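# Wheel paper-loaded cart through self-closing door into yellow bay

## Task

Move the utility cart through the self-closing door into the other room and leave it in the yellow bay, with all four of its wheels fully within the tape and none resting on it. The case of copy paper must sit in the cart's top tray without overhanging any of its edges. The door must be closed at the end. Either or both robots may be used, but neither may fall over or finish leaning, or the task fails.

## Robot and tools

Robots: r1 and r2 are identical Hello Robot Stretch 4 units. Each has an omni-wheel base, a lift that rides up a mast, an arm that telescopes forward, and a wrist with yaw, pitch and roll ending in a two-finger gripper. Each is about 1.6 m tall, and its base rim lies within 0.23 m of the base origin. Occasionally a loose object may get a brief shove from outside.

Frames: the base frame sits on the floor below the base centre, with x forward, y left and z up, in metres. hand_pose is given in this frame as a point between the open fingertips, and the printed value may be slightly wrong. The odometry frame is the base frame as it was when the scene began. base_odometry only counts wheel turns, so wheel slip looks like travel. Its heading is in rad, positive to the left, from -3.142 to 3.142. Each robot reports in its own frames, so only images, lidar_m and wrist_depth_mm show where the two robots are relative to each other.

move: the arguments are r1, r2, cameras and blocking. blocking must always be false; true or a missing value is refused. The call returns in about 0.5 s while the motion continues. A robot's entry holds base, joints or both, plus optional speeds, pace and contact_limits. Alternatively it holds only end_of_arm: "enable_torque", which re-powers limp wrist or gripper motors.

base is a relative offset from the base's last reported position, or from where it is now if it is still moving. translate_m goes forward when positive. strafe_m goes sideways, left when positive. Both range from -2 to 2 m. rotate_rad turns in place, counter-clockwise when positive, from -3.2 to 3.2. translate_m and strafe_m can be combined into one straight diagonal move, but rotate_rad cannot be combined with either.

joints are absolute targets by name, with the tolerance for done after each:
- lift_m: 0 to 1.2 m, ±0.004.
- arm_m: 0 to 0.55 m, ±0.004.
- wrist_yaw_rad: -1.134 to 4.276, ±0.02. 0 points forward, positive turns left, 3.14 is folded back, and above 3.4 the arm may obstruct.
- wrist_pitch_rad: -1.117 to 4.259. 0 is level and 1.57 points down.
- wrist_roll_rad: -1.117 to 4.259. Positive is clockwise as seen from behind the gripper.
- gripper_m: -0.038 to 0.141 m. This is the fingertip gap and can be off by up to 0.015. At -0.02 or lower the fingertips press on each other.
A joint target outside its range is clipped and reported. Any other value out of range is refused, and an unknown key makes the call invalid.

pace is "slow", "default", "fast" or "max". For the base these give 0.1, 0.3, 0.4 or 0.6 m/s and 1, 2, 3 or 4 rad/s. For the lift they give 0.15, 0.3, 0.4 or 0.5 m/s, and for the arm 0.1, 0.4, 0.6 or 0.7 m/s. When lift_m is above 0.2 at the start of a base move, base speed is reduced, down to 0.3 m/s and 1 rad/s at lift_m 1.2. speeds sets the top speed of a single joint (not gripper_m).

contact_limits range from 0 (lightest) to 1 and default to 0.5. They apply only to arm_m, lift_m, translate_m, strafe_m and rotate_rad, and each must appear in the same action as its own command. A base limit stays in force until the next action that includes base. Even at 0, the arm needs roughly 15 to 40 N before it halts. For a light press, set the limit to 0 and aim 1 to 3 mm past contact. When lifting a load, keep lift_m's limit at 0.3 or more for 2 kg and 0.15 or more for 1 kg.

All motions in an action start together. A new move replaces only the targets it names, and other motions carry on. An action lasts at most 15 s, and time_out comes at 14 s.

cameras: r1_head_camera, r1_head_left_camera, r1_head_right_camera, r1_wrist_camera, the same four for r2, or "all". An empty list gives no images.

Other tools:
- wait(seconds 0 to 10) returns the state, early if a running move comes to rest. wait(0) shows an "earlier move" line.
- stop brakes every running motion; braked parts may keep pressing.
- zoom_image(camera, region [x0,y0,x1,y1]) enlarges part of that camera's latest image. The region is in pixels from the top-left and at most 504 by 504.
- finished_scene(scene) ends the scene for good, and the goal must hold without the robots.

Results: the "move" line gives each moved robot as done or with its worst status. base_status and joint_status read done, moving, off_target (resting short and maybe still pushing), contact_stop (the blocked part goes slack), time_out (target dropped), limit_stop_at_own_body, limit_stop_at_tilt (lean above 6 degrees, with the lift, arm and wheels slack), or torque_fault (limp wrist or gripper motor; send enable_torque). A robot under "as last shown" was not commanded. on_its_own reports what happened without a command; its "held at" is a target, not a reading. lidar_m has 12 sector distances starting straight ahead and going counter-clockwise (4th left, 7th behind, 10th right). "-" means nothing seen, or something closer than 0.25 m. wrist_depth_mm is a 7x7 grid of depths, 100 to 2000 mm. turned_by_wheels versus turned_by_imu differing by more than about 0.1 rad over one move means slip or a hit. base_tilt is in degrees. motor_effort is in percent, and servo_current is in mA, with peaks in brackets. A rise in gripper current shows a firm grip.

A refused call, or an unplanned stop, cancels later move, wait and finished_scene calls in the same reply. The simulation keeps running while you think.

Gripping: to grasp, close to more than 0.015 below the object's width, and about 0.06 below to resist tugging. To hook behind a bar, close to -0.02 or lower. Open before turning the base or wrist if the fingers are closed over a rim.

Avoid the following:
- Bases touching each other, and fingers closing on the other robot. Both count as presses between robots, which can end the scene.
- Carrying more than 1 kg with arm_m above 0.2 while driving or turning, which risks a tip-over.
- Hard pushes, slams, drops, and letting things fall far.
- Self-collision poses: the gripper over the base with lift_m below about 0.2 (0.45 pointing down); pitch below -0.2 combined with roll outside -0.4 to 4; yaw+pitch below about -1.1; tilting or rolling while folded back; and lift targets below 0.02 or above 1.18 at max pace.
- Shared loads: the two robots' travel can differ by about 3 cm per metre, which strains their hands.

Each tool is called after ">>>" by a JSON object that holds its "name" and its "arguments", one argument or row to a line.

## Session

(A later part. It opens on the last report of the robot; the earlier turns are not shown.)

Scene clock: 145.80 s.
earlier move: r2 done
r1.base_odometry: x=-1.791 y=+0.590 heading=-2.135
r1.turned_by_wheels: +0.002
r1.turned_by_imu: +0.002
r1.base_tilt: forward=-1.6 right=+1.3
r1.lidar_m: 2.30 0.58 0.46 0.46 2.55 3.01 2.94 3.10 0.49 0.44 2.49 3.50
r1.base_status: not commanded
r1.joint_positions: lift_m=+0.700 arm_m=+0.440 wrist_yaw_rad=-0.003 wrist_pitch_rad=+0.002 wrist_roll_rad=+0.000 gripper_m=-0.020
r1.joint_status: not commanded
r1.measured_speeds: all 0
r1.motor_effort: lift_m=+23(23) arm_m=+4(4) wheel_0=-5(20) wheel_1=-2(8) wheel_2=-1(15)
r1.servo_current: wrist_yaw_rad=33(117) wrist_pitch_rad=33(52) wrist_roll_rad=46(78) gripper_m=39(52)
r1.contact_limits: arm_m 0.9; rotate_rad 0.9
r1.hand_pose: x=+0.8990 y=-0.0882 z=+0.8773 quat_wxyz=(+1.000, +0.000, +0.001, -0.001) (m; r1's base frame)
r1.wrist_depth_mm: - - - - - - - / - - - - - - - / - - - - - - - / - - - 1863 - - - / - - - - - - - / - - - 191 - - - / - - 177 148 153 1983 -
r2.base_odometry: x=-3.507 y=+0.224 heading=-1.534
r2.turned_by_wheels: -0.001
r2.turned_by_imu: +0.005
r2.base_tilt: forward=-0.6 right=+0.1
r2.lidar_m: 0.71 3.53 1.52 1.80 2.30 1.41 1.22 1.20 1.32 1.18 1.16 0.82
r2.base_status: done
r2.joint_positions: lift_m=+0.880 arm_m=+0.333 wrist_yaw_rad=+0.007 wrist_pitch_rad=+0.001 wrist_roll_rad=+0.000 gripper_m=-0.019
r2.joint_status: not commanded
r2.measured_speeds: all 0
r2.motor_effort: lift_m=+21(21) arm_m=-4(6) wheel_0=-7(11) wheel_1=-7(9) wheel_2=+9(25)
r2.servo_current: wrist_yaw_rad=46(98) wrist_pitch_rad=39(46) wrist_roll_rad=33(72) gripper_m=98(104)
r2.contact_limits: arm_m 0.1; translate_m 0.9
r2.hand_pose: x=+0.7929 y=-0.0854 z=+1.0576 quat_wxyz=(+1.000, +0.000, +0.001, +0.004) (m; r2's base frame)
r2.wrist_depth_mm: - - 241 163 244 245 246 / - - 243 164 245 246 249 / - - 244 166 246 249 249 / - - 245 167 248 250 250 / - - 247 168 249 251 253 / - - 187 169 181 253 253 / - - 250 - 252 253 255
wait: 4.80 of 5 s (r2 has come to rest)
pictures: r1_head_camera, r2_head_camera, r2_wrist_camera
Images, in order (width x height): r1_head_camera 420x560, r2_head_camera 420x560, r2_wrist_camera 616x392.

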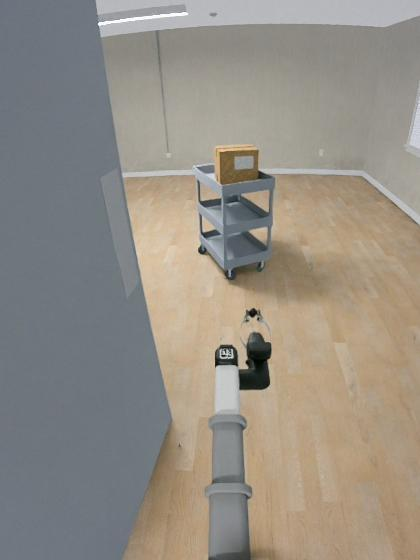

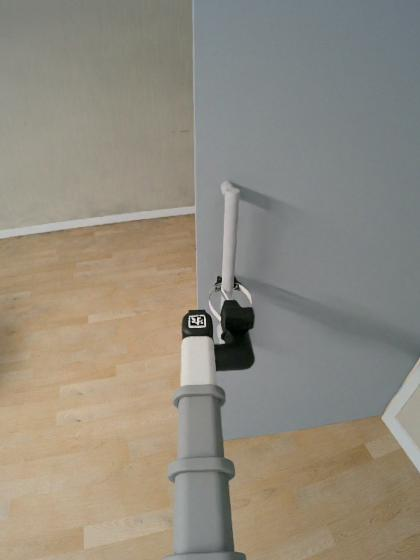

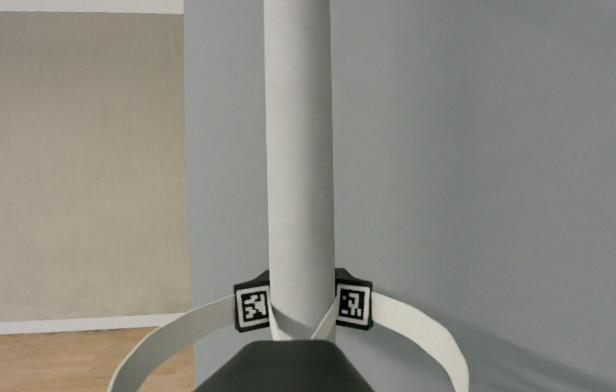

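>>> {"name": "move", "arguments": {
  "r1": {"base":{"translate_m":0.95},"joints":{"arm_m":0.1,"lift_m":1.02},"pace":"default"},
  "blocking": false
}}

>>> {"name": "wait", "arguments": {
  "seconds": 5
}}

>>> {"name": "move", "arguments": {
  "r1": {"base":{"translate_m":0.55,"strafe_m":-0.58},"joints":{"wrist_pitch_rad":1.55,"wrist_roll_rad":1.57,"gripper_m":0.06}},
  "blocking": false
}}

>>> {"name": "wait", "arguments": {
  "seconds": 4
}}

>>> {"name": "move", "arguments": {
  "r1": {"base":{"rotate_rad":0.42}},
  "blocking": false
}}

>>> {"name": "wait", "arguments": {
  "seconds": 2,
  "cameras": ["r1_head_camera","r1_wrist_camera","r1_head_left_camera"]
}}

Scene clock: 169.43 s.
move: r1 moving
r1.base_odometry: x=-1.807 y=+0.563 heading=-2.135
r1.turned_by_wheels: +0.000
r1.turned_by_imu: +0.000
r1.base_tilt: forward=-1.6 right=+1.3
r1.lidar_m: 2.28 0.57 0.45 0.44 2.64 3.01 2.96 3.13 0.46 0.43 2.47 3.49
r1.base_status: translate_m moving
r1.joint_positions: lift_m=+0.738 arm_m=+0.389 wrist_yaw_rad=-0.003 wrist_pitch_rad=+0.002 wrist_roll_rad=+0.000 gripper_m=-0.020
r1.joint_status: lift_m moving; arm_m moving
r1.measured_speeds: translate_m=+0.122 strafe_m=-0.001 rotate_rad=-0.004 lift_m=+0.146 arm_m=-0.195 wrist_yaw_rad=+0.000 wrist_pitch_rad=+0.000 wrist_roll_rad=+0.000
r1.motor_effort: lift_m=+26(27) arm_m=-2(6) wheel_0=+5(8) wheel_1=+5(7) wheel_2=-9(9)
r1.servo_current: wrist_yaw_rad=52(59) wrist_pitch_rad=46(46) wrist_roll_rad=59(59) gripper_m=46(46)
r1.hand_pose: x=+0.8483 y=-0.0882 z=+0.9152 quat_wxyz=(+1.000, +0.000, +0.001, -0.001) (m; r1's base frame)
r1.wrist_depth_mm: - - - - - - - / - - - - - - - / - - - - - - - / - - - 1863 - - - / - - - - - - - / - - - 190 - - - / - - 177 148 143 - -
r2: as last shown
r2.turned_by_wheels: +0.000
r2.turned_by_imu: +0.000
r2.base_tilt: forward=-0.7 right=+0.1
r2.lidar_m: 0.72 3.53 1.54 1.80 2.31 1.41 1.22 1.22 1.33 1.19 1.18 0.86
r2.motor_effort: lift_m=+21(21) arm_m=-4(4) wheel_0=-7(7) wheel_1=-7(7) wheel_2=+9(9)
r2.servo_current: wrist_yaw_rad=59(59) wrist_pitch_rad=46(46) wrist_roll_rad=46(59) gripper_m=98(104)
r2.contact_limits: arm_m 0.1; translate_m 0.9
r2.wrist_depth_mm: - - 241 163 244 244 247 / - - 242 164 245 246 247 / - - 244 165 247 249 250 / - - 245 167 248 250 252 / - - 247 168 250 252 252 / - - 187 169 181 253 254 / - - 249 - 253 254 256
pictures: none

Scene clock: 173.60 s.
earlier move: r1 done
r1.base_odometry: x=-2.298 y=-0.213 heading=-2.135
r1.turned_by_wheels: +0.000
r1.turned_by_imu: +0.000
r1.base_tilt: forward=-1.5 right=+1.3
r1.lidar_m: 1.36 3.21 0.61 0.28 0.33 0.55 3.95 1.08 1.40 2.38 2.49 1.60
r1.base_status: done
r1.joint_positions: lift_m=+1.020 arm_m=+0.100 wrist_yaw_rad=-0.002 wrist_pitch_rad=+0.002 wrist_roll_rad=+0.000 gripper_m=-0.020
r1.joint_status: all done
r1.measured_speeds: all 0
r1.motor_effort: lift_m=+24(28) arm_m=-4(8) wheel_0=+1(9) wheel_1=+0(8) wheel_2=+0(11)
r1.servo_current: wrist_yaw_rad=46(72) wrist_pitch_rad=46(52) wrist_roll_rad=59(65) gripper_m=46(52)
r1.hand_pose: x=+0.5591 y=-0.0881 z=+1.1972 quat_wxyz=(+1.000, +0.000, +0.001, -0.001) (m; r1's base frame)
r1.wrist_depth_mm: - - - - - - - / - - - - - - - / - - - - - - - / - - - - - - - / - - - 1308 - - - / - - 1576 191 - - - / - - 173 127 153 - -
r2.base_odometry: x=-3.507 y=+0.224 heading=-1.534
r2.turned_by_wheels: +0.000
r2.turned_by_imu: +0.001
r2.base_tilt: forward=-0.6 right=+0.1
r2.lidar_m: 0.73 1.14 1.52 1.81 2.33 1.41 1.22 1.23 1.34 1.18 1.18 0.84
r2.base_status: not commanded
r2.joint_positions: lift_m=+0.880 arm_m=+0.333 wrist_yaw_rad=+0.007 wrist_pitch_rad=+0.001 wrist_roll_rad=+0.000 gripper_m=-0.019
r2.joint_status: not commanded
r2.measured_speeds: all 0
r2.motor_effort: lift_m=+21(21) arm_m=-4(4) wheel_0=-7(8) wheel_1=-7(7) wheel_2=+9(9)
r2.servo_current: wrist_yaw_rad=52(65) wrist_pitch_rad=39(46) wrist_roll_rad=52(59) gripper_m=98(104)
r2.contact_limits: arm_m 0.1; translate_m 0.9
r2.hand_pose: x=+0.7929 y=-0.0854 z=+1.0576 quat_wxyz=(+1.000, +0.000, +0.001, +0.004) (m; r2's base frame)
r2.wrist_depth_mm: - - 241 163 243 245 247 / - 530 242 164 245 246 248 / 569 - 245 166 246 248 250 / - - 245 167 248 249 251 / - - 247 167 250 252 251 / - - 187 169 181 253 253 / - - 250 - 252 254 255
wait: 4.17 of 5 s (r1 has come to rest)
pictures: none

Scene clock: 174.10 s.
move: r1 moving
r1.base_odometry: x=-2.330 y=-0.220 heading=-2.135
r1.turned_by_wheels: +0.000
r1.turned_by_imu: +0.000
r1.base_tilt: forward=-1.6 right=+1.3
r1.lidar_m: 1.33 3.23 0.81 0.28 0.35 0.60 3.99 1.07 1.46 2.36 2.49 3.50
r1.base_status: translate_m moving; strafe_m moving
r1.joint_positions: lift_m=+1.020 arm_m=+0.100 wrist_yaw_rad=-0.002 wrist_pitch_rad=+0.583 wrist_roll_rad=+0.582 gripper_m=+0.005
r1.joint_status: wrist_pitch_rad moving; wrist_roll_rad moving; gripper_m moving
r1.measured_speeds: translate_m=+0.087 strafe_m=-0.090 rotate_rad=+0.002 lift_m=+0.000 arm_m=+0.000 wrist_yaw_rad=+0.000 wrist_pitch_rad=+1.818 wrist_roll_rad=+1.820
r1.motor_effort: lift_m=+24(24) arm_m=-4(4) wheel_0=+11(11) wheel_1=-4(6) wheel_2=-6(8)
r1.servo_current: wrist_yaw_rad=52(65) wrist_pitch_rad=46(78) wrist_roll_rad=78(98) gripper_m=59(85)
r1.hand_pose: x=+0.5116 y=-0.0880 z=+1.0391 quat_wxyz=(+0.917, +0.275, +0.275, -0.084) (m; r1's base frame)
r1.wrist_depth_mm: - - 1205 - - - - / - - 1205 1229 - - 1921 / - - 1229 - - 1921 1661 / - - - - 1921 1618 1430 / - - - - 1537 1430 1308 / - - 1863 203 183 1255 1160 / - 1921 188 1366 157 1118 1060
r2: as last shown
r2.turned_by_imu: +0.000
r2.lidar_m: 0.73 1.11 1.56 1.81 2.31 1.39 1.22 1.22 1.33 1.17 1.18 0.87
r2.motor_effort: lift_m=+21(21) arm_m=-4(4) wheel_0=-7(7) wheel_1=-7(7) wheel_2=+9(9)
r2.servo_current: wrist_yaw_rad=52(65) wrist_pitch_rad=39(46) wrist_roll_rad=46(52) gripper_m=98(98)
r2.contact_limits: arm_m 0.1; translate_m 0.9
r2.wrist_depth_mm: - - 241 163 243 245 247 / 525 539 243 164 246 247 248 / 591 - 243 166 246 249 250 / - - 244 167 248 250 251 / - - 246 167 250 252 252 / - - 187 169 181 253 254 / - - 249 - 252 254 255
pictures: none

Scene clock: 177.73 s.
earlier move: r1 done
r1.base_odometry: x=-3.082 y=-0.368 heading=-2.135
r1.turned_by_wheels: +0.000
r1.turned_by_imu: -0.002
r1.base_tilt: forward=-1.6 right=+1.3
r1.lidar_m: 0.97 0.95 2.98 1.35 0.95 1.37 1.49 1.56 1.89 1.82 1.93 2.74
r1.base_status: done
r1.joint_positions: lift_m=+1.020 arm_m=+0.100 wrist_yaw_rad=-0.002 wrist_pitch_rad=+1.548 wrist_roll_rad=+1.568 gripper_m=+0.060
r1.joint_status: all done
r1.measured_speeds: all 0
r1.motor_effort: lift_m=+24(24) arm_m=-4(4) wheel_0=+2(13) wheel_1=-1(8) wheel_2=-1(9)
r1.servo_current: wrist_yaw_rad=59(78) wrist_pitch_rad=39(78) wrist_roll_rad=52(111) gripper_m=39(85)
r1.hand_pose: x=+0.2773 y=-0.0874 z=+0.9095 quat_wxyz=(+0.506, +0.506, +0.494, -0.494) (m; r1's base frame)
r1.wrist_depth_mm: 1118 1138 1138 1138 1098 1118 1138 / 1138 1138 1160 1118 1118 1098 1118 / 1118 1118 1138 1138 1118 1098 1098 / 1138 1138 1118 1098 891 891 1098 / 1138 1138 1138 1138 904 904 1118 / 1138 1118 195 1118 187 1098 1118 / 991 1138 1138 153 1118 1138 1098
r2.base_odometry: x=-3.507 y=+0.224 heading=-1.534
r2.turned_by_wheels: +0.000
r2.turned_by_imu: +0.001
r2.base_tilt: forward=-0.6 right=+0.1
r2.lidar_m: 0.73 1.50 1.54 1.84 2.32 1.42 1.22 1.23 1.34 1.14 1.18 0.84
r2.base_status: not commanded
r2.joint_positions: lift_m=+0.880 arm_m=+0.333 wrist_yaw_rad=+0.007 wrist_pitch_rad=+0.001 wrist_roll_rad=+0.000 gripper_m=-0.019
r2.joint_status: not commanded
r2.measured_speeds: all 0
r2.motor_effort: lift_m=+21(21) arm_m=-4(4) wheel_0=-7(7) wheel_1=-7(7) wheel_2=+9(10)
r2.servo_current: wrist_yaw_rad=52(72) wrist_pitch_rad=39(46) wrist_roll_rad=52(59) gripper_m=98(104)
r2.contact_limits: arm_m 0.1; translate_m 0.9
r2.hand_pose: x=+0.7929 y=-0.0854 z=+1.0576 quat_wxyz=(+1.000, +0.000, +0.001, +0.004) (m; r2's base frame)
r2.wrist_depth_mm: - - 240 163 244 246 247 / - - 242 164 246 247 247 / - - 244 166 247 249 248 / - - 246 167 248 249 251 / - - 247 168 249 251 253 / - - 187 169 182 253 254 / - 1160 250 - 252 255 254
wait: 3.63 of 4 s (r1 has come to rest)
pictures: none

Scene clock: 178.23 s.
move: r1 moving
r1.base_odometry: x=-3.082 y=-0.368 heading=-1.940
r1.turned_by_wheels: +0.195
r1.turned_by_imu: +0.195
r1.base_tilt: forward=-1.6 right=+1.3
r1.lidar_m: 0.97 0.96 2.89 1.09 0.96 4.44 1.48 1.73 1.86 1.83 2.09 3.55
r1.base_status: rotate_rad moving
r1.joint_positions: lift_m=+1.020 arm_m=+0.100 wrist_yaw_rad=-0.002 wrist_pitch_rad=+1.548 wrist_roll_rad=+1.568 gripper_m=+0.060
r1.joint_status: not commanded
r1.measured_speeds: translate_m=-0.001 strafe_m=+0.000 rotate_rad=+0.752 lift_m=+0.000 arm_m=+0.000 wrist_yaw_rad=+0.000 wrist_pitch_rad=+0.000 wrist_roll_rad=+0.000
r1.motor_effort: lift_m=+24(24) arm_m=-4(4) wheel_0=-7(9) wheel_1=-6(8) wheel_2=-4(7)
r1.servo_current: wrist_yaw_rad=46(72) wrist_pitch_rad=46(46) wrist_roll_rad=59(65) gripper_m=39(46)
r1.hand_pose: x=+0.2773 y=-0.0874 z=+0.9095 quat_wxyz=(+0.506, +0.506, +0.494, -0.494) (m; r1's base frame)
r1.wrist_depth_mm: 1138 1138 1118 1118 1138 1118 1118 / 1138 1138 1138 1138 1118 1118 1098 / 1138 1098 1118 1138 1138 1118 1118 / 1160 1138 1118 1118 917 891 1118 / 1138 1138 1118 1118 891 917 1118 / 1078 1138 196 1138 188 1078 1118 / 1008 1118 1118 153 1118 1118 1138
r2: as last shown
r2.turned_by_imu: +0.000
r2.lidar_m: 0.74 1.50 1.54 1.82 2.31 1.39 1.22 1.23 1.32 1.16 1.18 0.87
r2.motor_effort: lift_m=+21(21) arm_m=-4(4) wheel_0=-8(8) wheel_1=-7(7) wheel_2=+9(10)
r2.servo_current: wrist_yaw_rad=52(65) wrist_pitch_rad=39(46) wrist_roll_rad=52(52) gripper_m=91(98)
r2.contact_limits: arm_m 0.1; translate_m 0.9
r2.wrist_depth_mm: - - 240 163 244 245 247 / - - 243 163 245 246 247 / - - 244 166 247 248 249 / - - 246 167 248 251 251 / - - 246 167 250 251 253 / - - 187 169 181 252 253 / - 1160 249 - 251 255 255
pictures: none

Scene clock: 179.07 s.
earlier move: r1 done
r1.base_odometry: x=-3.082 y=-0.368 heading=-1.715
r1.turned_by_wheels: +0.225
r1.turned_by_imu: +0.226
r1.base_tilt: forward=-1.6 right=+1.3
r1.lidar_m: 0.94 3.07 1.49 0.95 1.18 1.47 1.53 1.97 1.83 1.88 2.49 4.28
r1.base_status: done
r1.joint_positions: lift_m=+1.020 arm_m=+0.100 wrist_yaw_rad=-0.002 wrist_pitch_rad=+1.548 wrist_roll_rad=+1.568 gripper_m=+0.060
r1.joint_status: not commanded
r1.measured_speeds: all 0
r1.motor_effort: lift_m=+24(24) arm_m=-4(4) wheel_0=-4(9) wheel_1=-3(8) wheel_2=-1(7)
r1.servo_current: wrist_yaw_rad=52(72) wrist_pitch_rad=39(52) wrist_roll_rad=52(65) gripper_m=39(46)
r1.hand_pose: x=+0.2773 y=-0.0874 z=+0.9095 quat_wxyz=(+0.506, +0.506, +0.494, -0.494) (m; r1's base frame)
r1.wrist_depth_mm: 1138 1138 1118 1118 1138 1118 1098 / 1118 1138 1118 1118 1138 1138 1118 / 1138 1138 1098 1138 1118 1118 1138 / 1078 1138 1138 1118 917 917 1098 / 1138 1118 1138 1118 891 917 1118 / 1138 1138 196 1138 189 1098 1118 / 1160 1138 1118 153 1118 1118 1118
r2.base_odometry: x=-3.507 y=+0.224 heading=-1.534
r2.turned_by_wheels: +0.000
r2.turned_by_imu: +0.000
r2.base_tilt: forward=-0.6 right=+0.1
r2.lidar_m: 0.75 1.51 1.54 1.81 2.31 1.41 1.23 1.22 1.34 1.17 1.18 0.87
r2.base_status: not commanded
r2.joint_positions: lift_m=+0.880 arm_m=+0.333 wrist_yaw_rad=+0.007 wrist_pitch_rad=+0.001 wrist_roll_rad=+0.000 gripper_m=-0.019
r2.joint_status: not commanded
r2.measured_speeds: all 0
r2.motor_effort: lift_m=+21(21) arm_m=-4(4) wheel_0=-7(8) wheel_1=-7(7) wheel_2=+9(10)
r2.servo_current: wrist_yaw_rad=46(65) wrist_pitch_rad=39(46) wrist_roll_rad=46(52) gripper_m=98(98)
r2.contact_limits: arm_m 0.1; translate_m 0.9
r2.hand_pose: x=+0.7929 y=-0.0854 z=+1.0576 quat_wxyz=(+1.000, +0.000, +0.001, +0.004) (m; r2's base frame)
r2.wrist_depth_mm: - - 241 163 244 245 247 / - - 242 163 245 247 246 / - - 244 166 247 248 249 / - - 245 167 248 249 250 / - - 247 167 250 250 252 / - - 187 169 181 253 253 / - 1182 249 - 252 255 257
wait: 0.83 of 2 s (r1 has come to rest)
pictures: r1_head_camera, r1_head_left_camera, r1_wrist_camera
Images, in order (width x height): r1_head_camera 420x560, r1_head_left_camera 420x672, r1_wrist_camera 616x392.

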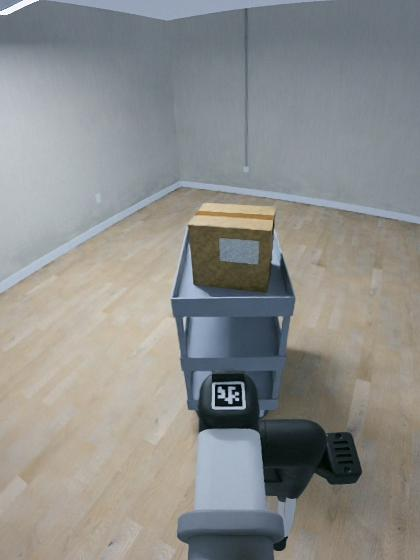

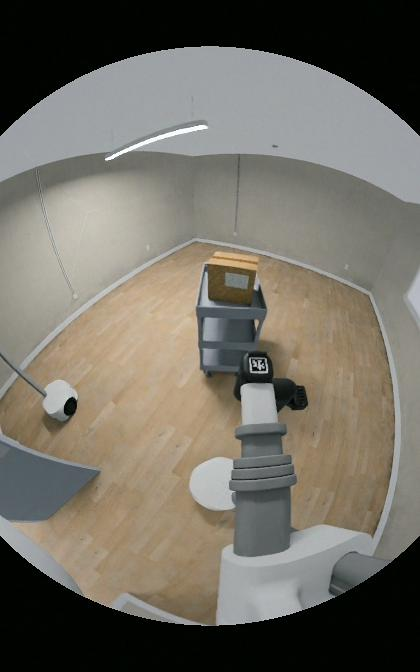

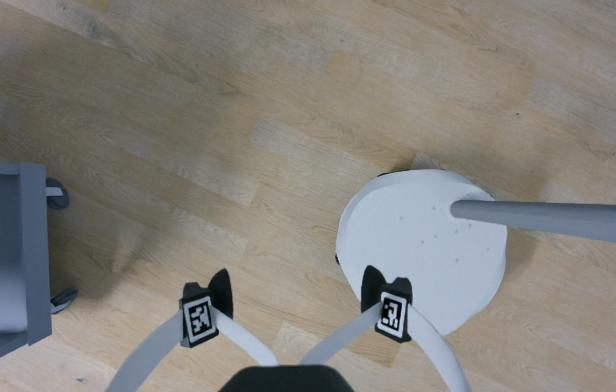

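>>> {"name": "move", "arguments": {
  "r1": {"base":{"translate_m":0.25},"joints":{"arm_m":0.33}},
  "blocking": false
}}

>>> {"name": "wait", "arguments": {
  "seconds": 2.3
}}

>>> {"name": "wait", "arguments": {
  "seconds": 0.7,
  "cameras": ["r1_wrist_camera"]
}}

Scene clock: 185.67 s.
move: r1 moving
r1.base_odometry: x=-3.087 y=-0.399 heading=-1.715
r1.turned_by_wheels: +0.000
r1.turned_by_imu: +0.000
r1.base_tilt: forward=-1.6 right=+1.3
r1.lidar_m: 0.92 3.04 1.49 0.98 1.14 1.50 1.57 1.99 1.85 1.89 2.50 4.25
r1.base_status: translate_m moving
r1.joint_positions: lift_m=+1.020 arm_m=+0.151 wrist_yaw_rad=-0.002 wrist_pitch_rad=+1.548 wrist_roll_rad=+1.568 gripper_m=+0.060
r1.joint_status: arm_m moving
r1.measured_speeds: translate_m=+0.122 strafe_m=+0.000 rotate_rad=-0.001 lift_m=+0.000 arm_m=+0.195 wrist_yaw_rad=+0.000 wrist_pitch_rad=+0.000 wrist_roll_rad=+0.000
r1.motor_effort: lift_m=+24(24) arm_m=+7(8) wheel_0=+8(8) wheel_1=+7(7) wheel_2=-9(10)
r1.servo_current: wrist_yaw_rad=52(65) wrist_pitch_rad=39(46) wrist_roll_rad=52(59) gripper_m=52(52)
r1.hand_pose: x=+0.3280 y=-0.0874 z=+0.9095 quat_wxyz=(+0.506, +0.506, +0.494, -0.494) (m; r1's base frame)
r1.wrist_depth_mm: 1138 1118 1138 1118 1138 1118 1098 / 1138 1118 1118 1160 1118 1138 1138 / 1138 1138 1138 1098 1118 1118 1138 / 1060 1118 1118 1118 917 917 1118 / 1118 1138 1118 1118 917 917 1098 / 976 1138 195 1118 189 917 1118 / 1138 1118 1138 152 1118 1138 1098
r2: as last shown
r2.base_tilt: forward=-0.7 right=+0.0
r2.lidar_m: 0.73 1.49 1.53 1.82 2.30 1.40 1.23 1.23 1.35 1.17 1.18 0.85
r2.motor_effort: lift_m=+21(21) arm_m=-4(4) wheel_0=-7(7) wheel_1=-7(7) wheel_2=+9(9)
r2.servo_current: wrist_yaw_rad=59(65) wrist_pitch_rad=46(46) wrist_roll_rad=52(52) gripper_m=98(98)
r2.contact_limits: arm_m 0.1; translate_m 0.9
r2.wrist_depth_mm: - - 241 163 243 245 246 / - - 242 163 245 246 248 / - - 244 166 247 248 250 / - - 245 167 249 250 251 / - - 247 168 250 251 253 / - - 187 169 181 253 254 / - - 249 - 253 253 255
pictures: none

Scene clock: 187.47 s.
earlier move: r1 done
r1.base_odometry: x=-3.118 y=-0.616 heading=-1.715
r1.turned_by_wheels: +0.000
r1.turned_by_imu: +0.000
r1.base_tilt: forward=-1.6 right=+1.3
r1.lidar_m: 0.70 0.75 2.77 1.15 1.03 1.73 1.74 2.06 1.96 2.01 2.62 0.74
r1.base_status: done
r1.joint_positions: lift_m=+1.020 arm_m=+0.330 wrist_yaw_rad=-0.002 wrist_pitch_rad=+1.548 wrist_roll_rad=+1.568 gripper_m=+0.060
r1.joint_status: all done
r1.measured_speeds: all 0
r1.motor_effort: lift_m=+24(24) arm_m=+4(8) wheel_0=+3(8) wheel_1=+3(7) wheel_2=+0(10)
r1.servo_current: wrist_yaw_rad=65(65) wrist_pitch_rad=46(52) wrist_roll_rad=52(72) gripper_m=39(52)
r1.hand_pose: x=+0.5072 y=-0.0874 z=+0.9095 quat_wxyz=(+0.506, +0.505, +0.494, -0.494) (m; r1's base frame)
r1.wrist_depth_mm: 1118 1118 1118 1118 1118 1118 1098 / 340 1098 1118 1118 1098 1118 1118 / 324 539 1118 1118 1098 1118 1098 / 324 - 1138 1118 1118 917 917 / 325 - 1160 1160 1138 891 904 / 325 - 191 1138 188 917 891 / 324 140 1098 153 1118 1118 1098
r2.base_odometry: x=-3.507 y=+0.224 heading=-1.534
r2.turned_by_wheels: +0.000
r2.turned_by_imu: +0.000
r2.base_tilt: forward=-0.6 right=+0.1
r2.lidar_m: 0.74 1.44 1.53 1.79 2.35 1.42 1.22 1.23 1.33 1.16 1.17 0.84
r2.base_status: not commanded
r2.joint_positions: lift_m=+0.880 arm_m=+0.333 wrist_yaw_rad=+0.007 wrist_pitch_rad=+0.001 wrist_roll_rad=+0.000 gripper_m=-0.019
r2.joint_status: not commanded
r2.measured_speeds: all 0
r2.motor_effort: lift_m=+21(21) arm_m=-4(4) wheel_0=-7(8) wheel_1=-7(7) wheel_2=+9(10)
r2.servo_current: wrist_yaw_rad=46(65) wrist_pitch_rad=39(46) wrist_roll_rad=46(52) gripper_m=91(104)
r2.contact_limits: arm_m 0.1; translate_m 0.9
r2.hand_pose: x=+0.7929 y=-0.0854 z=+1.0576 quat_wxyz=(+1.000, +0.000, +0.001, +0.004) (m; r2's base frame)
r2.wrist_depth_mm: - - 240 163 243 245 247 / - - 242 164 245 246 247 / - - 243 166 246 249 249 / - - 245 167 248 250 250 / - - 247 168 249 251 252 / - - 187 169 181 253 254 / - - 250 - 252 253 255
wait: 1.80 of 2.3 s (r1 has come to rest)
pictures: none

Scene clock: 188.17 s.
r1.base_odometry: x=-3.118 y=-0.616 heading=-1.715
r1.turned_by_wheels: +0.000
r1.turned_by_imu: +0.000
r1.base_tilt: forward=-1.6 right=+1.3
r1.lidar_m: 0.70 0.76 2.76 1.15 1.03 1.70 1.76 2.08 1.93 2.03 2.62 0.74
r1.base_status: done
r1.joint_positions: lift_m=+1.020 arm_m=+0.330 wrist_yaw_rad=-0.002 wrist_pitch_rad=+1.548 wrist_roll_rad=+1.568 gripper_m=+0.060
r1.joint_status: all done
r1.measured_speeds: all 0
r1.motor_effort: lift_m=+24(24) arm_m=+4(8) wheel_0=+3(8) wheel_1=+3(7) wheel_2=+0(10)
r1.servo_current: wrist_yaw_rad=52(65) wrist_pitch_rad=39(52) wrist_roll_rad=52(72) gripper_m=46(52)
r1.hand_pose: x=+0.5072 y=-0.0874 z=+0.9095 quat_wxyz=(+0.506, +0.505, +0.494, -0.494) (m; r1's base frame)
r1.wrist_depth_mm: 1138 1138 1118 1138 1118 1118 1078 / 342 1160 1118 1118 1138 1118 1118 / 325 544 1160 1138 1118 1118 1118 / 324 - 1118 1118 1138 904 917 / 325 - 1138 1138 1138 917 904 / 329 - 192 1118 189 904 904 / 322 140 1138 153 1098 1138 1098
r2.base_odometry: x=-3.507 y=+0.224 heading=-1.534
r2.turned_by_wheels: +0.000
r2.turned_by_imu: +0.000
r2.base_tilt: forward=-0.7 right=+0.1
r2.lidar_m: 0.74 1.44 1.55 1.83 2.30 1.41 1.21 1.20 1.34 1.18 1.17 0.85
r2.base_status: not commanded
r2.joint_positions: lift_m=+0.880 arm_m=+0.333 wrist_yaw_rad=+0.007 wrist_pitch_rad=+0.001 wrist_roll_rad=+0.000 gripper_m=-0.019
r2.joint_status: not commanded
r2.measured_speeds: all 0
r2.motor_effort: lift_m=+21(21) arm_m=-4(4) wheel_0=-7(8) wheel_1=-7(7) wheel_2=+9(10)
r2.servo_current: wrist_yaw_rad=59(65) wrist_pitch_rad=39(46) wrist_roll_rad=52(52) gripper_m=98(104)
r2.contact_limits: arm_m 0.1; translate_m 0.9
r2.hand_pose: x=+0.7929 y=-0.0854 z=+1.0576 quat_wxyz=(+1.000, +0.000, +0.001, +0.004) (m; r2's base frame)
r2.wrist_depth_mm: - - 240 163 244 245 245 / - - 242 164 245 247 248 / - - 244 166 247 248 249 / - - 245 167 248 249 250 / - - 247 168 249 250 252 / - - 188 168 181 252 255 / - - 250 - 252 254 255
wait: 0.70 s; at rest by 0.27 s
pictures: r1_wrist_camera
Images, in order (width x height): r1_wrist_camera 616x392.

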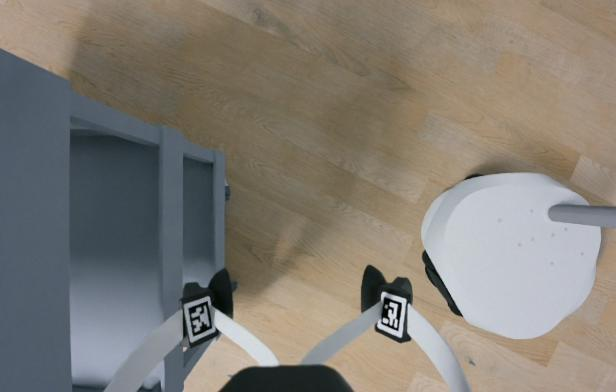

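>>> {"name": "move", "arguments": {
  "r1": {"base":{"translate_m":0.16},"joints":{"arm_m":0.36,"gripper_m":0.05}},
  "blocking": false
}}

>>> {"name": "wait", "arguments": {
  "seconds": 1.8
}}

>>> {"name": "wait", "arguments": {
  "seconds": 0.7,
  "cameras": ["r1_wrist_camera"]
}}

Scene clock: 194.63 s.
move: r1 moving
r1.base_odometry: x=-3.123 y=-0.647 heading=-1.715
r1.turned_by_wheels: +0.000
r1.turned_by_imu: +0.000
r1.base_tilt: forward=-1.6 right=+1.3
r1.lidar_m: 0.67 0.70 2.77 1.18 1.03 1.73 1.79 2.10 1.97 2.04 2.61 0.71
r1.base_status: translate_m moving
r1.joint_positions: lift_m=+1.020 arm_m=+0.359 wrist_yaw_rad=-0.002 wrist_pitch_rad=+1.548 wrist_roll_rad=+1.568 gripper_m=+0.050
r1.joint_status: arm_m moving; gripper_m moving
r1.measured_speeds: translate_m=+0.122 strafe_m=+0.002 rotate_rad=-0.003 lift_m=+0.000 arm_m=+0.024 wrist_yaw_rad=+0.000 wrist_pitch_rad=+0.000 wrist_roll_rad=+0.000
r1.motor_effort: lift_m=+24(24) arm_m=+6(7) wheel_0=+7(9) wheel_1=+5(7) wheel_2=-8(9)
r1.servo_current: wrist_yaw_rad=52(65) wrist_pitch_rad=46(52) wrist_roll_rad=52(59) gripper_m=52(85)
r1.hand_pose: x=+0.5367 y=-0.0874 z=+0.9095 quat_wxyz=(+0.506, +0.505, +0.494, -0.494) (m; r1's base frame)
r1.wrist_depth_mm: 1118 1138 1138 1098 1138 1118 1118 / 289 1138 1138 1118 1118 1098 1118 / 306 402 1118 1138 1138 1098 1138 / 304 342 1118 1138 1138 917 917 / 301 338 1138 1138 1118 904 917 / 338 332 193 1118 191 931 891 / 338 161 634 165 1118 1118 1118
r2: as last shown
r2.base_tilt: forward=-0.6 right=+0.1
r2.lidar_m: 0.75 1.44 1.54 1.82 2.30 1.41 1.22 1.22 1.34 1.17 1.19 0.84
r2.motor_effort: lift_m=+21(21) arm_m=-4(4) wheel_0=-7(7) wheel_1=-7(7) wheel_2=+9(9)
r2.servo_current: wrist_yaw_rad=52(65) wrist_pitch_rad=39(39) wrist_roll_rad=46(59) gripper_m=98(104)
r2.contact_limits: arm_m 0.1; translate_m 0.9
r2.wrist_depth_mm: - - 240 163 244 246 247 / - - 243 164 245 247 248 / - - 243 166 246 249 249 / - - 245 167 249 249 251 / - - 247 167 249 251 253 / - - 187 168 181 253 253 / - - 249 - 253 254 256
pictures: none

Scene clock: 196.03 s.
earlier move: r1 done
r1.base_odometry: x=-3.141 y=-0.774 heading=-1.715
r1.turned_by_wheels: +0.000
r1.turned_by_imu: +0.000
r1.base_tilt: forward=-1.6 right=+1.3
r1.lidar_m: 0.54 0.58 2.70 1.25 1.09 1.87 1.92 2.16 2.00 2.09 2.73 0.56
r1.base_status: done
r1.joint_positions: lift_m=+1.020 arm_m=+0.360 wrist_yaw_rad=-0.002 wrist_pitch_rad=+1.548 wrist_roll_rad=+1.568 gripper_m=+0.050
r1.joint_status: all done
r1.measured_speeds: all 0
r1.motor_effort: lift_m=+24(24) arm_m=+4(7) wheel_0=+3(9) wheel_1=+2(8) wheel_2=+0(10)
r1.servo_current: wrist_yaw_rad=52(65) wrist_pitch_rad=46(52) wrist_roll_rad=52(65) gripper_m=52(85)
r1.hand_pose: x=+0.5372 y=-0.0874 z=+0.9095 quat_wxyz=(+0.506, +0.505, +0.494, -0.494) (m; r1's base frame)
r1.wrist_depth_mm: 1118 1138 1118 1098 1118 1118 1118 / 338 336 338 1118 1138 1138 1118 / 338 338 338 1118 1118 1118 1118 / 249 336 340 1118 1118 904 891 / 262 338 338 1118 1118 904 904 / 267 340 195 1138 191 917 904 / 286 338 338 143 1138 1138 1138
r2.base_odometry: x=-3.507 y=+0.224 heading=-1.534
r2.turned_by_wheels: +0.000
r2.turned_by_imu: +0.000
r2.base_tilt: forward=-0.7 right=+0.0
r2.lidar_m: 0.74 1.44 1.54 1.82 2.29 1.41 1.23 1.22 1.36 1.19 1.18 0.84
r2.base_status: not commanded
r2.joint_positions: lift_m=+0.880 arm_m=+0.333 wrist_yaw_rad=+0.007 wrist_pitch_rad=+0.001 wrist_roll_rad=+0.000 gripper_m=-0.019
r2.joint_status: not commanded
r2.measured_speeds: all 0
r2.motor_effort: lift_m=+21(21) arm_m=-4(4) wheel_0=-7(8) wheel_1=-7(7) wheel_2=+9(9)
r2.servo_current: wrist_yaw_rad=52(65) wrist_pitch_rad=39(46) wrist_roll_rad=46(59) gripper_m=91(104)
r2.contact_limits: arm_m 0.1; translate_m 0.9
r2.hand_pose: x=+0.7929 y=-0.0854 z=+1.0576 quat_wxyz=(+1.000, +0.000, +0.001, +0.004) (m; r2's base frame)
r2.wrist_depth_mm: - - 241 163 244 245 246 / - - 242 164 244 247 248 / - - 244 166 246 248 249 / - - 246 167 248 250 250 / - - 247 168 250 251 251 / - - 187 169 181 252 254 / - - 249 - 252 254 255
wait: 1.40 of 1.8 s (r1 has come to rest)
pictures: none

Scene clock: 196.73 s.
r1.base_odometry: x=-3.141 y=-0.774 heading=-1.715
r1.turned_by_wheels: +0.000
r1.turned_by_imu: +0.000
r1.base_tilt: forward=-1.5 right=+1.3
r1.lidar_m: 0.54 0.59 2.70 1.23 1.09 1.86 1.91 2.14 2.03 2.08 2.70 0.58
r1.base_status: done
r1.joint_positions: lift_m=+1.020 arm_m=+0.360 wrist_yaw_rad=-0.002 wrist_pitch_rad=+1.548 wrist_roll_rad=+1.568 gripper_m=+0.050
r1.joint_status: all done
r1.measured_speeds: all 0
r1.motor_effort: lift_m=+24(24) arm_m=+4(7) wheel_0=+3(9) wheel_1=+2(8) wheel_2=+0(10)
r1.servo_current: wrist_yaw_rad=52(65) wrist_pitch_rad=39(52) wrist_roll_rad=26(65) gripper_m=39(85)
r1.hand_pose: x=+0.5372 y=-0.0874 z=+0.9095 quat_wxyz=(+0.506, +0.505, +0.494, -0.494) (m; r1's base frame)
r1.wrist_depth_mm: 1098 1118 1138 1118 1138 1098 1118 / 338 336 336 1118 1118 1098 1098 / 336 338 340 1138 1118 1138 1118 / 251 338 334 1118 1118 891 917 / 260 338 338 1118 1138 904 917 / 267 336 196 1098 190 904 904 / 287 336 334 143 1118 1138 1098
r2.base_odometry: x=-3.507 y=+0.224 heading=-1.534
r2.turned_by_wheels: +0.000
r2.turned_by_imu: +0.000
r2.base_tilt: forward=-0.7 right=+0.1
r2.lidar_m: 0.72 1.45 1.53 1.80 2.31 1.42 1.23 1.23 1.34 1.18 1.17 0.86
r2.base_status: not commanded
r2.joint_positions: lift_m=+0.880 arm_m=+0.333 wrist_yaw_rad=+0.007 wrist_pitch_rad=+0.001 wrist_roll_rad=+0.000 gripper_m=-0.019
r2.joint_status: not commanded
r2.measured_speeds: all 0
r2.motor_effort: lift_m=+21(21) arm_m=-4(4) wheel_0=-7(8) wheel_1=-7(7) wheel_2=+9(9)
r2.servo_current: wrist_yaw_rad=52(65) wrist_pitch_rad=39(46) wrist_roll_rad=46(59) gripper_m=91(104)
r2.contact_limits: arm_m 0.1; translate_m 0.9
r2.hand_pose: x=+0.7929 y=-0.0854 z=+1.0576 quat_wxyz=(+1.000, +0.000, +0.001, +0.004) (m; r2's base frame)
r2.wrist_depth_mm: - - 242 163 244 244 246 / - - 242 164 245 246 248 / - - 243 166 246 248 250 / - - 244 167 249 250 251 / - - 247 168 250 251 251 / - - 187 168 181 252 253 / - - 249 - 253 255 255
wait: 0.70 s; at rest by 0.27 s
pictures: r1_wrist_camera
Images, in order (width x height): r1_wrist_camera 616x392.

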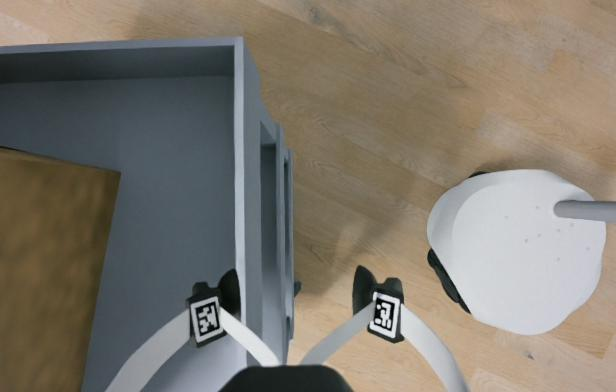

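>>> {"name": "move", "arguments": {
  "r1": {"joints":{"arm_m":0.401}},
  "blocking": false
}}

>>> {"name": "wait", "arguments": {
  "seconds": 0.8
}}

>>> {"name": "move", "arguments": {
  "r1": {"joints":{"lift_m":0.93},"pace":"slow","contact_limits":{"lift_m":0.3}},
  "blocking": false
}}

>>> {"name": "wait", "arguments": {
  "seconds": 1.5,
  "cameras": ["r1_wrist_camera"]
}}

>>> {"name": "move", "arguments": {
  "r1": {"joints":{"gripper_m":-0.035}},
  "blocking": false
}}

>>> {"name": "wait", "arguments": {
  "seconds": 1.5,
  "cameras": ["r1_wrist_camera","r1_head_camera","r1_head_left_camera"]
}}

Scene clock: 230.10 s.
move: r1 moving
r1.base_odometry: x=-3.141 y=-0.774 heading=-1.715
r1.turned_by_wheels: +0.000
r1.turned_by_imu: +0.000
r1.base_tilt: forward=-1.6 right=+1.3
r1.lidar_m: 0.54 0.57 2.70 1.23 1.10 1.86 1.92 2.14 2.02 2.08 2.71 0.57
r1.base_status: not commanded
r1.joint_positions: lift_m=+1.020 arm_m=+0.397 wrist_yaw_rad=-0.002 wrist_pitch_rad=+1.548 wrist_roll_rad=+1.568 gripper_m=+0.050
r1.joint_status: arm_m moving
r1.measured_speeds: translate_m=+0.000 strafe_m=+0.000 rotate_rad=+0.000 lift_m=+0.000 arm_m=+0.061 wrist_yaw_rad=+0.000 wrist_pitch_rad=+0.000 wrist_roll_rad=+0.000
r1.motor_effort: lift_m=+24(24) arm_m=+4(7) wheel_0=+3(3) wheel_1=+2(2) wheel_2=+0(0)
r1.servo_current: wrist_yaw_rad=52(59) wrist_pitch_rad=39(46) wrist_roll_rad=46(72) gripper_m=46(46)
r1.hand_pose: x=+0.5744 y=-0.0874 z=+0.9095 quat_wxyz=(+0.506, +0.505, +0.494, -0.494) (m; r1's base frame)
r1.wrist_depth_mm: 1138 1138 1118 1118 1118 1098 1118 / 330 338 336 1118 1118 1118 1098 / 340 338 334 1118 1118 1118 1118 / 205 303 336 1118 1098 904 891 / 207 320 338 1118 1138 904 904 / 223 338 195 1138 191 1008 904 / 229 281 338 143 1118 1138 1098
r2: as last shown
r2.base_tilt: forward=-0.6 right=+0.0
r2.lidar_m: 0.72 1.45 1.54 1.80 2.31 1.39 1.22 1.23 1.35 1.17 1.20 0.86
r2.motor_effort: lift_m=+21(21) arm_m=-3(4) wheel_0=-7(7) wheel_1=-7(7) wheel_2=+9(10)
r2.servo_current: wrist_yaw_rad=52(59) wrist_pitch_rad=39(46) wrist_roll_rad=39(52) gripper_m=98(104)
r2.contact_limits: arm_m 0.1; translate_m 0.9
r2.wrist_depth_mm: - - 242 163 243 246 246 / - - 242 164 246 247 247 / - - 244 165 246 249 250 / - - 246 168 248 249 250 / - - 247 167 249 250 252 / - - 187 169 181 254 254 / - - 248 - 252 254 255
pictures: none

Scene clock: 230.53 s.
earlier move: r1 done
r1.base_odometry: x=-3.141 y=-0.774 heading=-1.715
r1.turned_by_wheels: +0.000
r1.turned_by_imu: +0.000
r1.base_tilt: forward=-1.6 right=+1.3
r1.lidar_m: 0.55 0.58 2.69 1.22 1.11 1.84 1.91 2.15 2.00 2.08 2.72 0.57
r1.base_status: not commanded
r1.joint_positions: lift_m=+1.020 arm_m=+0.401 wrist_yaw_rad=-0.002 wrist_pitch_rad=+1.548 wrist_roll_rad=+1.568 gripper_m=+0.050
r1.joint_status: all done
r1.measured_speeds: all 0
r1.motor_effort: lift_m=+24(24) arm_m=+5(7) wheel_0=+3(4) wheel_1=+2(2) wheel_2=+0(0)
r1.servo_current: wrist_yaw_rad=59(59) wrist_pitch_rad=46(46) wrist_roll_rad=52(72) gripper_m=46(52)
r1.hand_pose: x=+0.5781 y=-0.0874 z=+0.9095 quat_wxyz=(+0.506, +0.505, +0.494, -0.494) (m; r1's base frame)
r1.wrist_depth_mm: 1118 1138 1138 1118 1118 1118 1098 / 338 336 338 336 1098 1118 1118 / 338 338 338 336 1138 1118 1098 / 197 282 336 336 1118 946 917 / 202 298 336 338 1118 931 917 / 204 319 195 336 190 946 904 / 218 267 336 143 1118 1098 1138
r2.base_odometry: x=-3.507 y=+0.224 heading=-1.534
r2.turned_by_wheels: +0.000
r2.turned_by_imu: +0.000
r2.base_tilt: forward=-0.7 right=+0.1
r2.lidar_m: 0.75 1.45 1.53 1.80 2.31 1.41 1.21 1.23 1.33 1.18 1.18 0.83
r2.base_status: not commanded
r2.joint_positions: lift_m=+0.880 arm_m=+0.333 wrist_yaw_rad=+0.007 wrist_pitch_rad=+0.001 wrist_roll_rad=+0.000 gripper_m=-0.019
r2.joint_status: not commanded
r2.measured_speeds: all 0
r2.motor_effort: lift_m=+21(21) arm_m=-4(4) wheel_0=-7(7) wheel_1=-7(7) wheel_2=+9(10)
r2.servo_current: wrist_yaw_rad=59(65) wrist_pitch_rad=39(46) wrist_roll_rad=52(65) gripper_m=91(104)
r2.contact_limits: arm_m 0.1; translate_m 0.9
r2.hand_pose: x=+0.7929 y=-0.0854 z=+1.0576 quat_wxyz=(+1.000, +0.000, +0.001, +0.004) (m; r2's base frame)
r2.wrist_depth_mm: - - 241 163 244 245 247 / - - 243 164 245 247 248 / - - 244 165 247 248 249 / - - 246 167 247 249 251 / - - 246 167 250 251 252 / - - 187 169 181 253 253 / - - 249 - 253 254 255
wait: 0.43 of 0.8 s (r1 has come to rest)
pictures: none

Scene clock: 231.03 s.
move: r1 moving
r1.base_odometry: x=-3.141 y=-0.774 heading=-1.715
r1.turned_by_wheels: +0.000
r1.turned_by_imu: +0.000
r1.base_tilt: forward=-1.6 right=+1.3
r1.lidar_m: 0.53 0.59 2.71 1.24 1.08 1.86 1.92 2.15 2.03 2.07 2.73 0.58
r1.base_status: not commanded
r1.joint_positions: lift_m=+0.995 arm_m=+0.401 wrist_yaw_rad=-0.002 wrist_pitch_rad=+1.548 wrist_roll_rad=+1.568 gripper_m=+0.050
r1.joint_status: lift_m moving
r1.measured_speeds: translate_m=+0.000 strafe_m=+0.000 rotate_rad=+0.000 lift_m=-0.097 arm_m=+0.000 wrist_yaw_rad=+0.000 wrist_pitch_rad=+0.000 wrist_roll_rad=+0.000
r1.motor_effort: lift_m=+11(24) arm_m=+5(5) wheel_0=+3(4) wheel_1=+2(2) wheel_2=+0(0)
r1.servo_current: wrist_yaw_rad=59(59) wrist_pitch_rad=39(46) wrist_roll_rad=46(72) gripper_m=46(46)
r1.contact_limits: lift_m 0.3
r1.hand_pose: x=+0.5781 y=-0.0874 z=+0.8851 quat_wxyz=(+0.506, +0.505, +0.494, -0.494) (m; r1's base frame)
r1.wrist_depth_mm: 271 273 278 1098 1078 1098 1118 / 317 317 315 317 1078 1118 1098 / 319 317 315 317 1098 1098 1060 / 195 283 317 315 1118 946 891 / 202 298 315 317 1118 904 891 / 208 317 195 317 190 931 891 / 217 266 315 143 1098 1118 1098
r2: as last shown
r2.lidar_m: 0.75 1.44 1.56 1.82 2.31 1.43 1.21 1.22 1.33 1.17 1.18 0.85
r2.motor_effort: lift_m=+21(21) arm_m=-4(4) wheel_0=-7(7) wheel_1=-7(7) wheel_2=+9(9)
r2.servo_current: wrist_yaw_rad=46(59) wrist_pitch_rad=39(46) wrist_roll_rad=52(52) gripper_m=98(104)
r2.contact_limits: arm_m 0.1; translate_m 0.9
r2.wrist_depth_mm: - - 241 163 243 245 246 / - - 242 164 246 247 248 / - - 244 166 246 247 251 / - - 245 167 248 249 251 / - - 246 167 249 252 251 / - - 187 168 181 253 253 / - - 250 - 252 255 256
pictures: none

Scene clock: 232.17 s.
earlier move: r1 done
r1.base_odometry: x=-3.141 y=-0.774 heading=-1.715
r1.turned_by_wheels: +0.000
r1.turned_by_imu: +0.000
r1.base_tilt: forward=-1.6 right=+1.3
r1.lidar_m: 0.54 0.59 2.72 1.23 1.09 1.85 1.89 2.15 2.02 2.09 2.72 0.58
r1.base_status: not commanded
r1.joint_positions: lift_m=+0.930 arm_m=+0.401 wrist_yaw_rad=-0.002 wrist_pitch_rad=+1.548 wrist_roll_rad=+1.568 gripper_m=+0.050
r1.joint_status: all done
r1.measured_speeds: all 0
r1.motor_effort: lift_m=+12(24) arm_m=+4(5) wheel_0=+3(4) wheel_1=+2(2) wheel_2=+0(0)
r1.servo_current: wrist_yaw_rad=52(65) wrist_pitch_rad=46(52) wrist_roll_rad=59(72) gripper_m=46(52)
r1.contact_limits: lift_m 0.3
r1.hand_pose: x=+0.5782 y=-0.0874 z=+0.8204 quat_wxyz=(+0.506, +0.505, +0.494, -0.494) (m; r1's base frame)
r1.wrist_depth_mm: 235 238 239 248 1042 1025 1025 / 249 247 248 247 1025 1025 1025 / 248 248 247 248 1025 1025 1042 / 195 248 247 248 1042 946 820 / 199 250 248 248 1025 842 831 / 207 249 200 247 190 878 820 / 218 249 248 143 1042 1025 1025
r2.base_odometry: x=-3.507 y=+0.224 heading=-1.534
r2.turned_by_wheels: +0.000
r2.turned_by_imu: +0.000
r2.base_tilt: forward=-0.6 right=+0.1
r2.lidar_m: 0.74 1.43 1.56 1.82 2.33 1.40 1.23 1.22 1.35 1.17 1.18 0.85
r2.base_status: not commanded
r2.joint_positions: lift_m=+0.880 arm_m=+0.333 wrist_yaw_rad=+0.007 wrist_pitch_rad=+0.001 wrist_roll_rad=+0.000 gripper_m=-0.019
r2.joint_status: not commanded
r2.measured_speeds: all 0
r2.motor_effort: lift_m=+21(21) arm_m=-3(4) wheel_0=-7(7) wheel_1=-7(7) wheel_2=+9(9)
r2.servo_current: wrist_yaw_rad=59(65) wrist_pitch_rad=39(46) wrist_roll_rad=39(59) gripper_m=98(104)
r2.contact_limits: arm_m 0.1; translate_m 0.9
r2.hand_pose: x=+0.7929 y=-0.0854 z=+1.0576 quat_wxyz=(+1.000, +0.000, +0.001, +0.004) (m; r2's base frame)
r2.wrist_depth_mm: - - 240 163 244 245 246 / - - 241 164 245 247 248 / - - 243 166 246 248 249 / - - 245 167 247 249 250 / - - 247 168 249 251 253 / - - 187 168 181 252 253 / - - 250 - 253 254 256
wait: 1.13 of 1.5 s (r1 has come to rest)
pictures: r1_wrist_camera
Images, in order (width x height): r1_wrist_camera 616x392.

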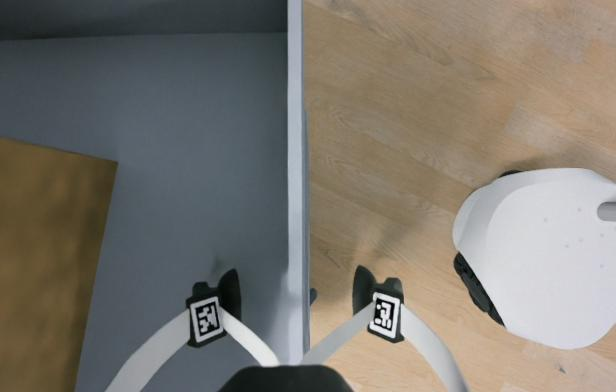

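Scene clock: 232.67 s.
move: r1 moving
r1.base_odometry: x=-3.141 y=-0.774 heading=-1.715
r1.turned_by_wheels: +0.000
r1.turned_by_imu: +0.000
r1.base_tilt: forward=-1.6 right=+1.3
r1.lidar_m: 0.55 0.58 2.71 1.22 1.10 1.86 1.92 2.14 2.02 2.08 2.73 0.58
r1.base_status: not commanded
r1.joint_positions: lift_m=+0.930 arm_m=+0.401 wrist_yaw_rad=-0.002 wrist_pitch_rad=+1.548 wrist_roll_rad=+1.568 gripper_m=+0.031
r1.joint_status: gripper_m moving
r1.measured_speeds: all 0
r1.motor_effort: lift_m=+12(12) arm_m=+4(5) wheel_0=+3(3) wheel_1=+2(2) wheel_2=+0(0)
r1.servo_current: wrist_yaw_rad=46(59) wrist_pitch_rad=46(46) wrist_roll_rad=46(59) gripper_m=117(117)
r1.contact_limits: lift_m 0.3
r1.hand_pose: x=+0.5782 y=-0.0874 z=+0.8204 quat_wxyz=(+0.506, +0.505, +0.494, -0.494) (m; r1's base frame)
r1.wrist_depth_mm: 236 238 241 247 1042 1025 1025 / 249 249 247 247 1025 1042 1025 / 247 248 248 249 1042 1025 1025 / 195 249 248 248 1042 917 820 / 198 248 248 248 1008 842 809 / 208 249 209 248 191 946 820 / 218 248 247 146 1060 1042 1025
r2: as last shown
r2.lidar_m: 0.74 1.46 1.55 1.79 2.32 1.42 1.23 1.23 1.33 1.16 1.17 0.88
r2.motor_effort: lift_m=+21(21) arm_m=-4(4) wheel_0=-7(7) wheel_1=-7(7) wheel_2=+9(9)
r2.servo_current: wrist_yaw_rad=59(59) wrist_pitch_rad=39(46) wrist_roll_rad=46(52) gripper_m=91(104)
r2.contact_limits: arm_m 0.1; translate_m 0.9
r2.wrist_depth_mm: - - 242 163 244 245 246 / - - 243 164 245 246 248 / - - 243 166 248 248 249 / - - 245 167 249 250 251 / - - 247 168 249 251 252 / - - 187 169 181 253 253 / - - 249 - 253 254 256
pictures: none

Scene clock: 233.73 s.
earlier move: r1 done
r1.base_odometry: x=-3.141 y=-0.774 heading=-1.715
r1.turned_by_wheels: +0.000
r1.turned_by_imu: +0.000
r1.base_tilt: forward=-1.6 right=+1.3
r1.lidar_m: 0.53 0.59 2.70 1.21 1.09 1.86 1.90 2.13 2.02 2.06 2.72 0.57
r1.base_status: not commanded
r1.joint_positions: lift_m=+0.930 arm_m=+0.401 wrist_yaw_rad=-0.002 wrist_pitch_rad=+1.548 wrist_roll_rad=+1.568 gripper_m=-0.034
r1.joint_status: all done
r1.measured_speeds: all 0
r1.motor_effort: lift_m=+15(15) arm_m=+5(5) wheel_0=+3(4) wheel_1=+2(2) wheel_2=+0(0)
r1.servo_current: wrist_yaw_rad=65(65) wrist_pitch_rad=52(52) wrist_roll_rad=39(65) gripper_m=78(137)
r1.contact_limits: lift_m 0.3
r1.hand_pose: x=+0.5781 y=-0.0874 z=+0.8202 quat_wxyz=(+0.506, +0.505, +0.494, -0.494) (m; r1's base frame)
r1.wrist_depth_mm: 243 236 239 1060 1042 1025 1025 / 247 247 247 246 1042 1025 1025 / 248 247 245 247 1042 1008 1025 / 199 247 246 246 1042 960 820 / 200 247 247 246 1042 831 820 / 209 246 187 197 181 960 820 / 219 151 246 177 1025 1025 1025
r2.base_odometry: x=-3.507 y=+0.224 heading=-1.534
r2.turned_by_wheels: +0.000
r2.turned_by_imu: +0.000
r2.base_tilt: forward=-0.7 right=+0.0
r2.lidar_m: 0.74 1.43 1.55 1.82 2.31 1.40 1.23 1.23 1.34 1.16 1.17 0.85
r2.base_status: not commanded
r2.joint_positions: lift_m=+0.880 arm_m=+0.333 wrist_yaw_rad=+0.007 wrist_pitch_rad=+0.001 wrist_roll_rad=+0.000 gripper_m=-0.019
r2.joint_status: not commanded
r2.measured_speeds: all 0
r2.motor_effort: lift_m=+21(21) arm_m=-4(4) wheel_0=-7(8) wheel_1=-7(7) wheel_2=+9(9)
r2.servo_current: wrist_yaw_rad=39(65) wrist_pitch_rad=39(46) wrist_roll_rad=46(65) gripper_m=98(104)
r2.contact_limits: arm_m 0.1; translate_m 0.9
r2.hand_pose: x=+0.7929 y=-0.0854 z=+1.0576 quat_wxyz=(+1.000, +0.000, +0.001, +0.004) (m; r2's base frame)
r2.wrist_depth_mm: - - 240 163 244 245 247 / - - 242 163 245 247 247 / - - 243 166 246 248 249 / - - 246 168 248 250 251 / - - 247 167 250 251 252 / - - 187 169 181 252 255 / - - 249 - 252 255 256
wait: 1.07 of 1.5 s (r1 has come to rest)
pictures: r1_head_camera, r1_head_left_camera, r1_wrist_camera
Images, in order (width x height): r1_head_camera 420x560, r1_head_left_camera 420x672, r1_wrist_camera 616x392.

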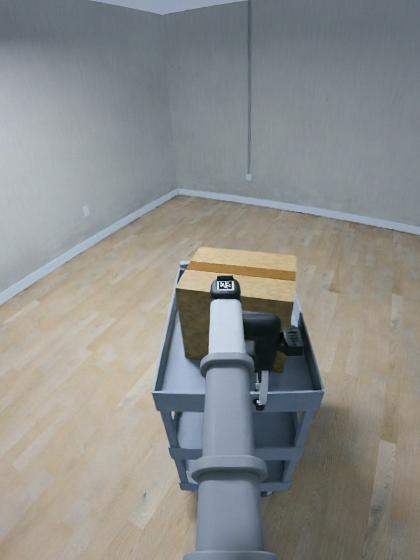

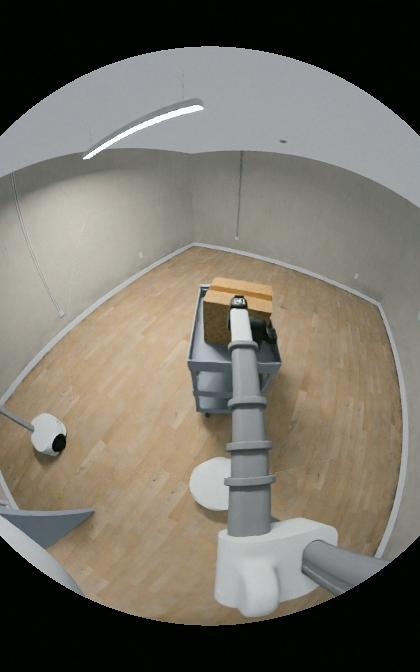

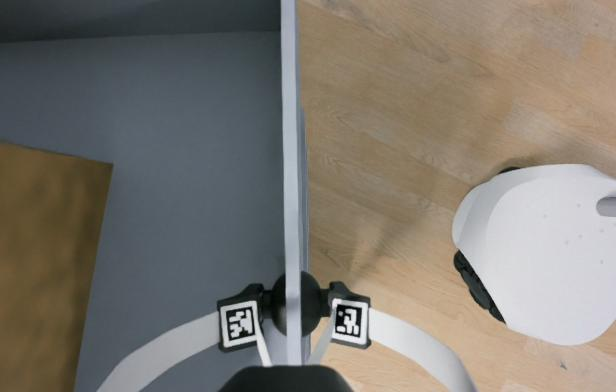

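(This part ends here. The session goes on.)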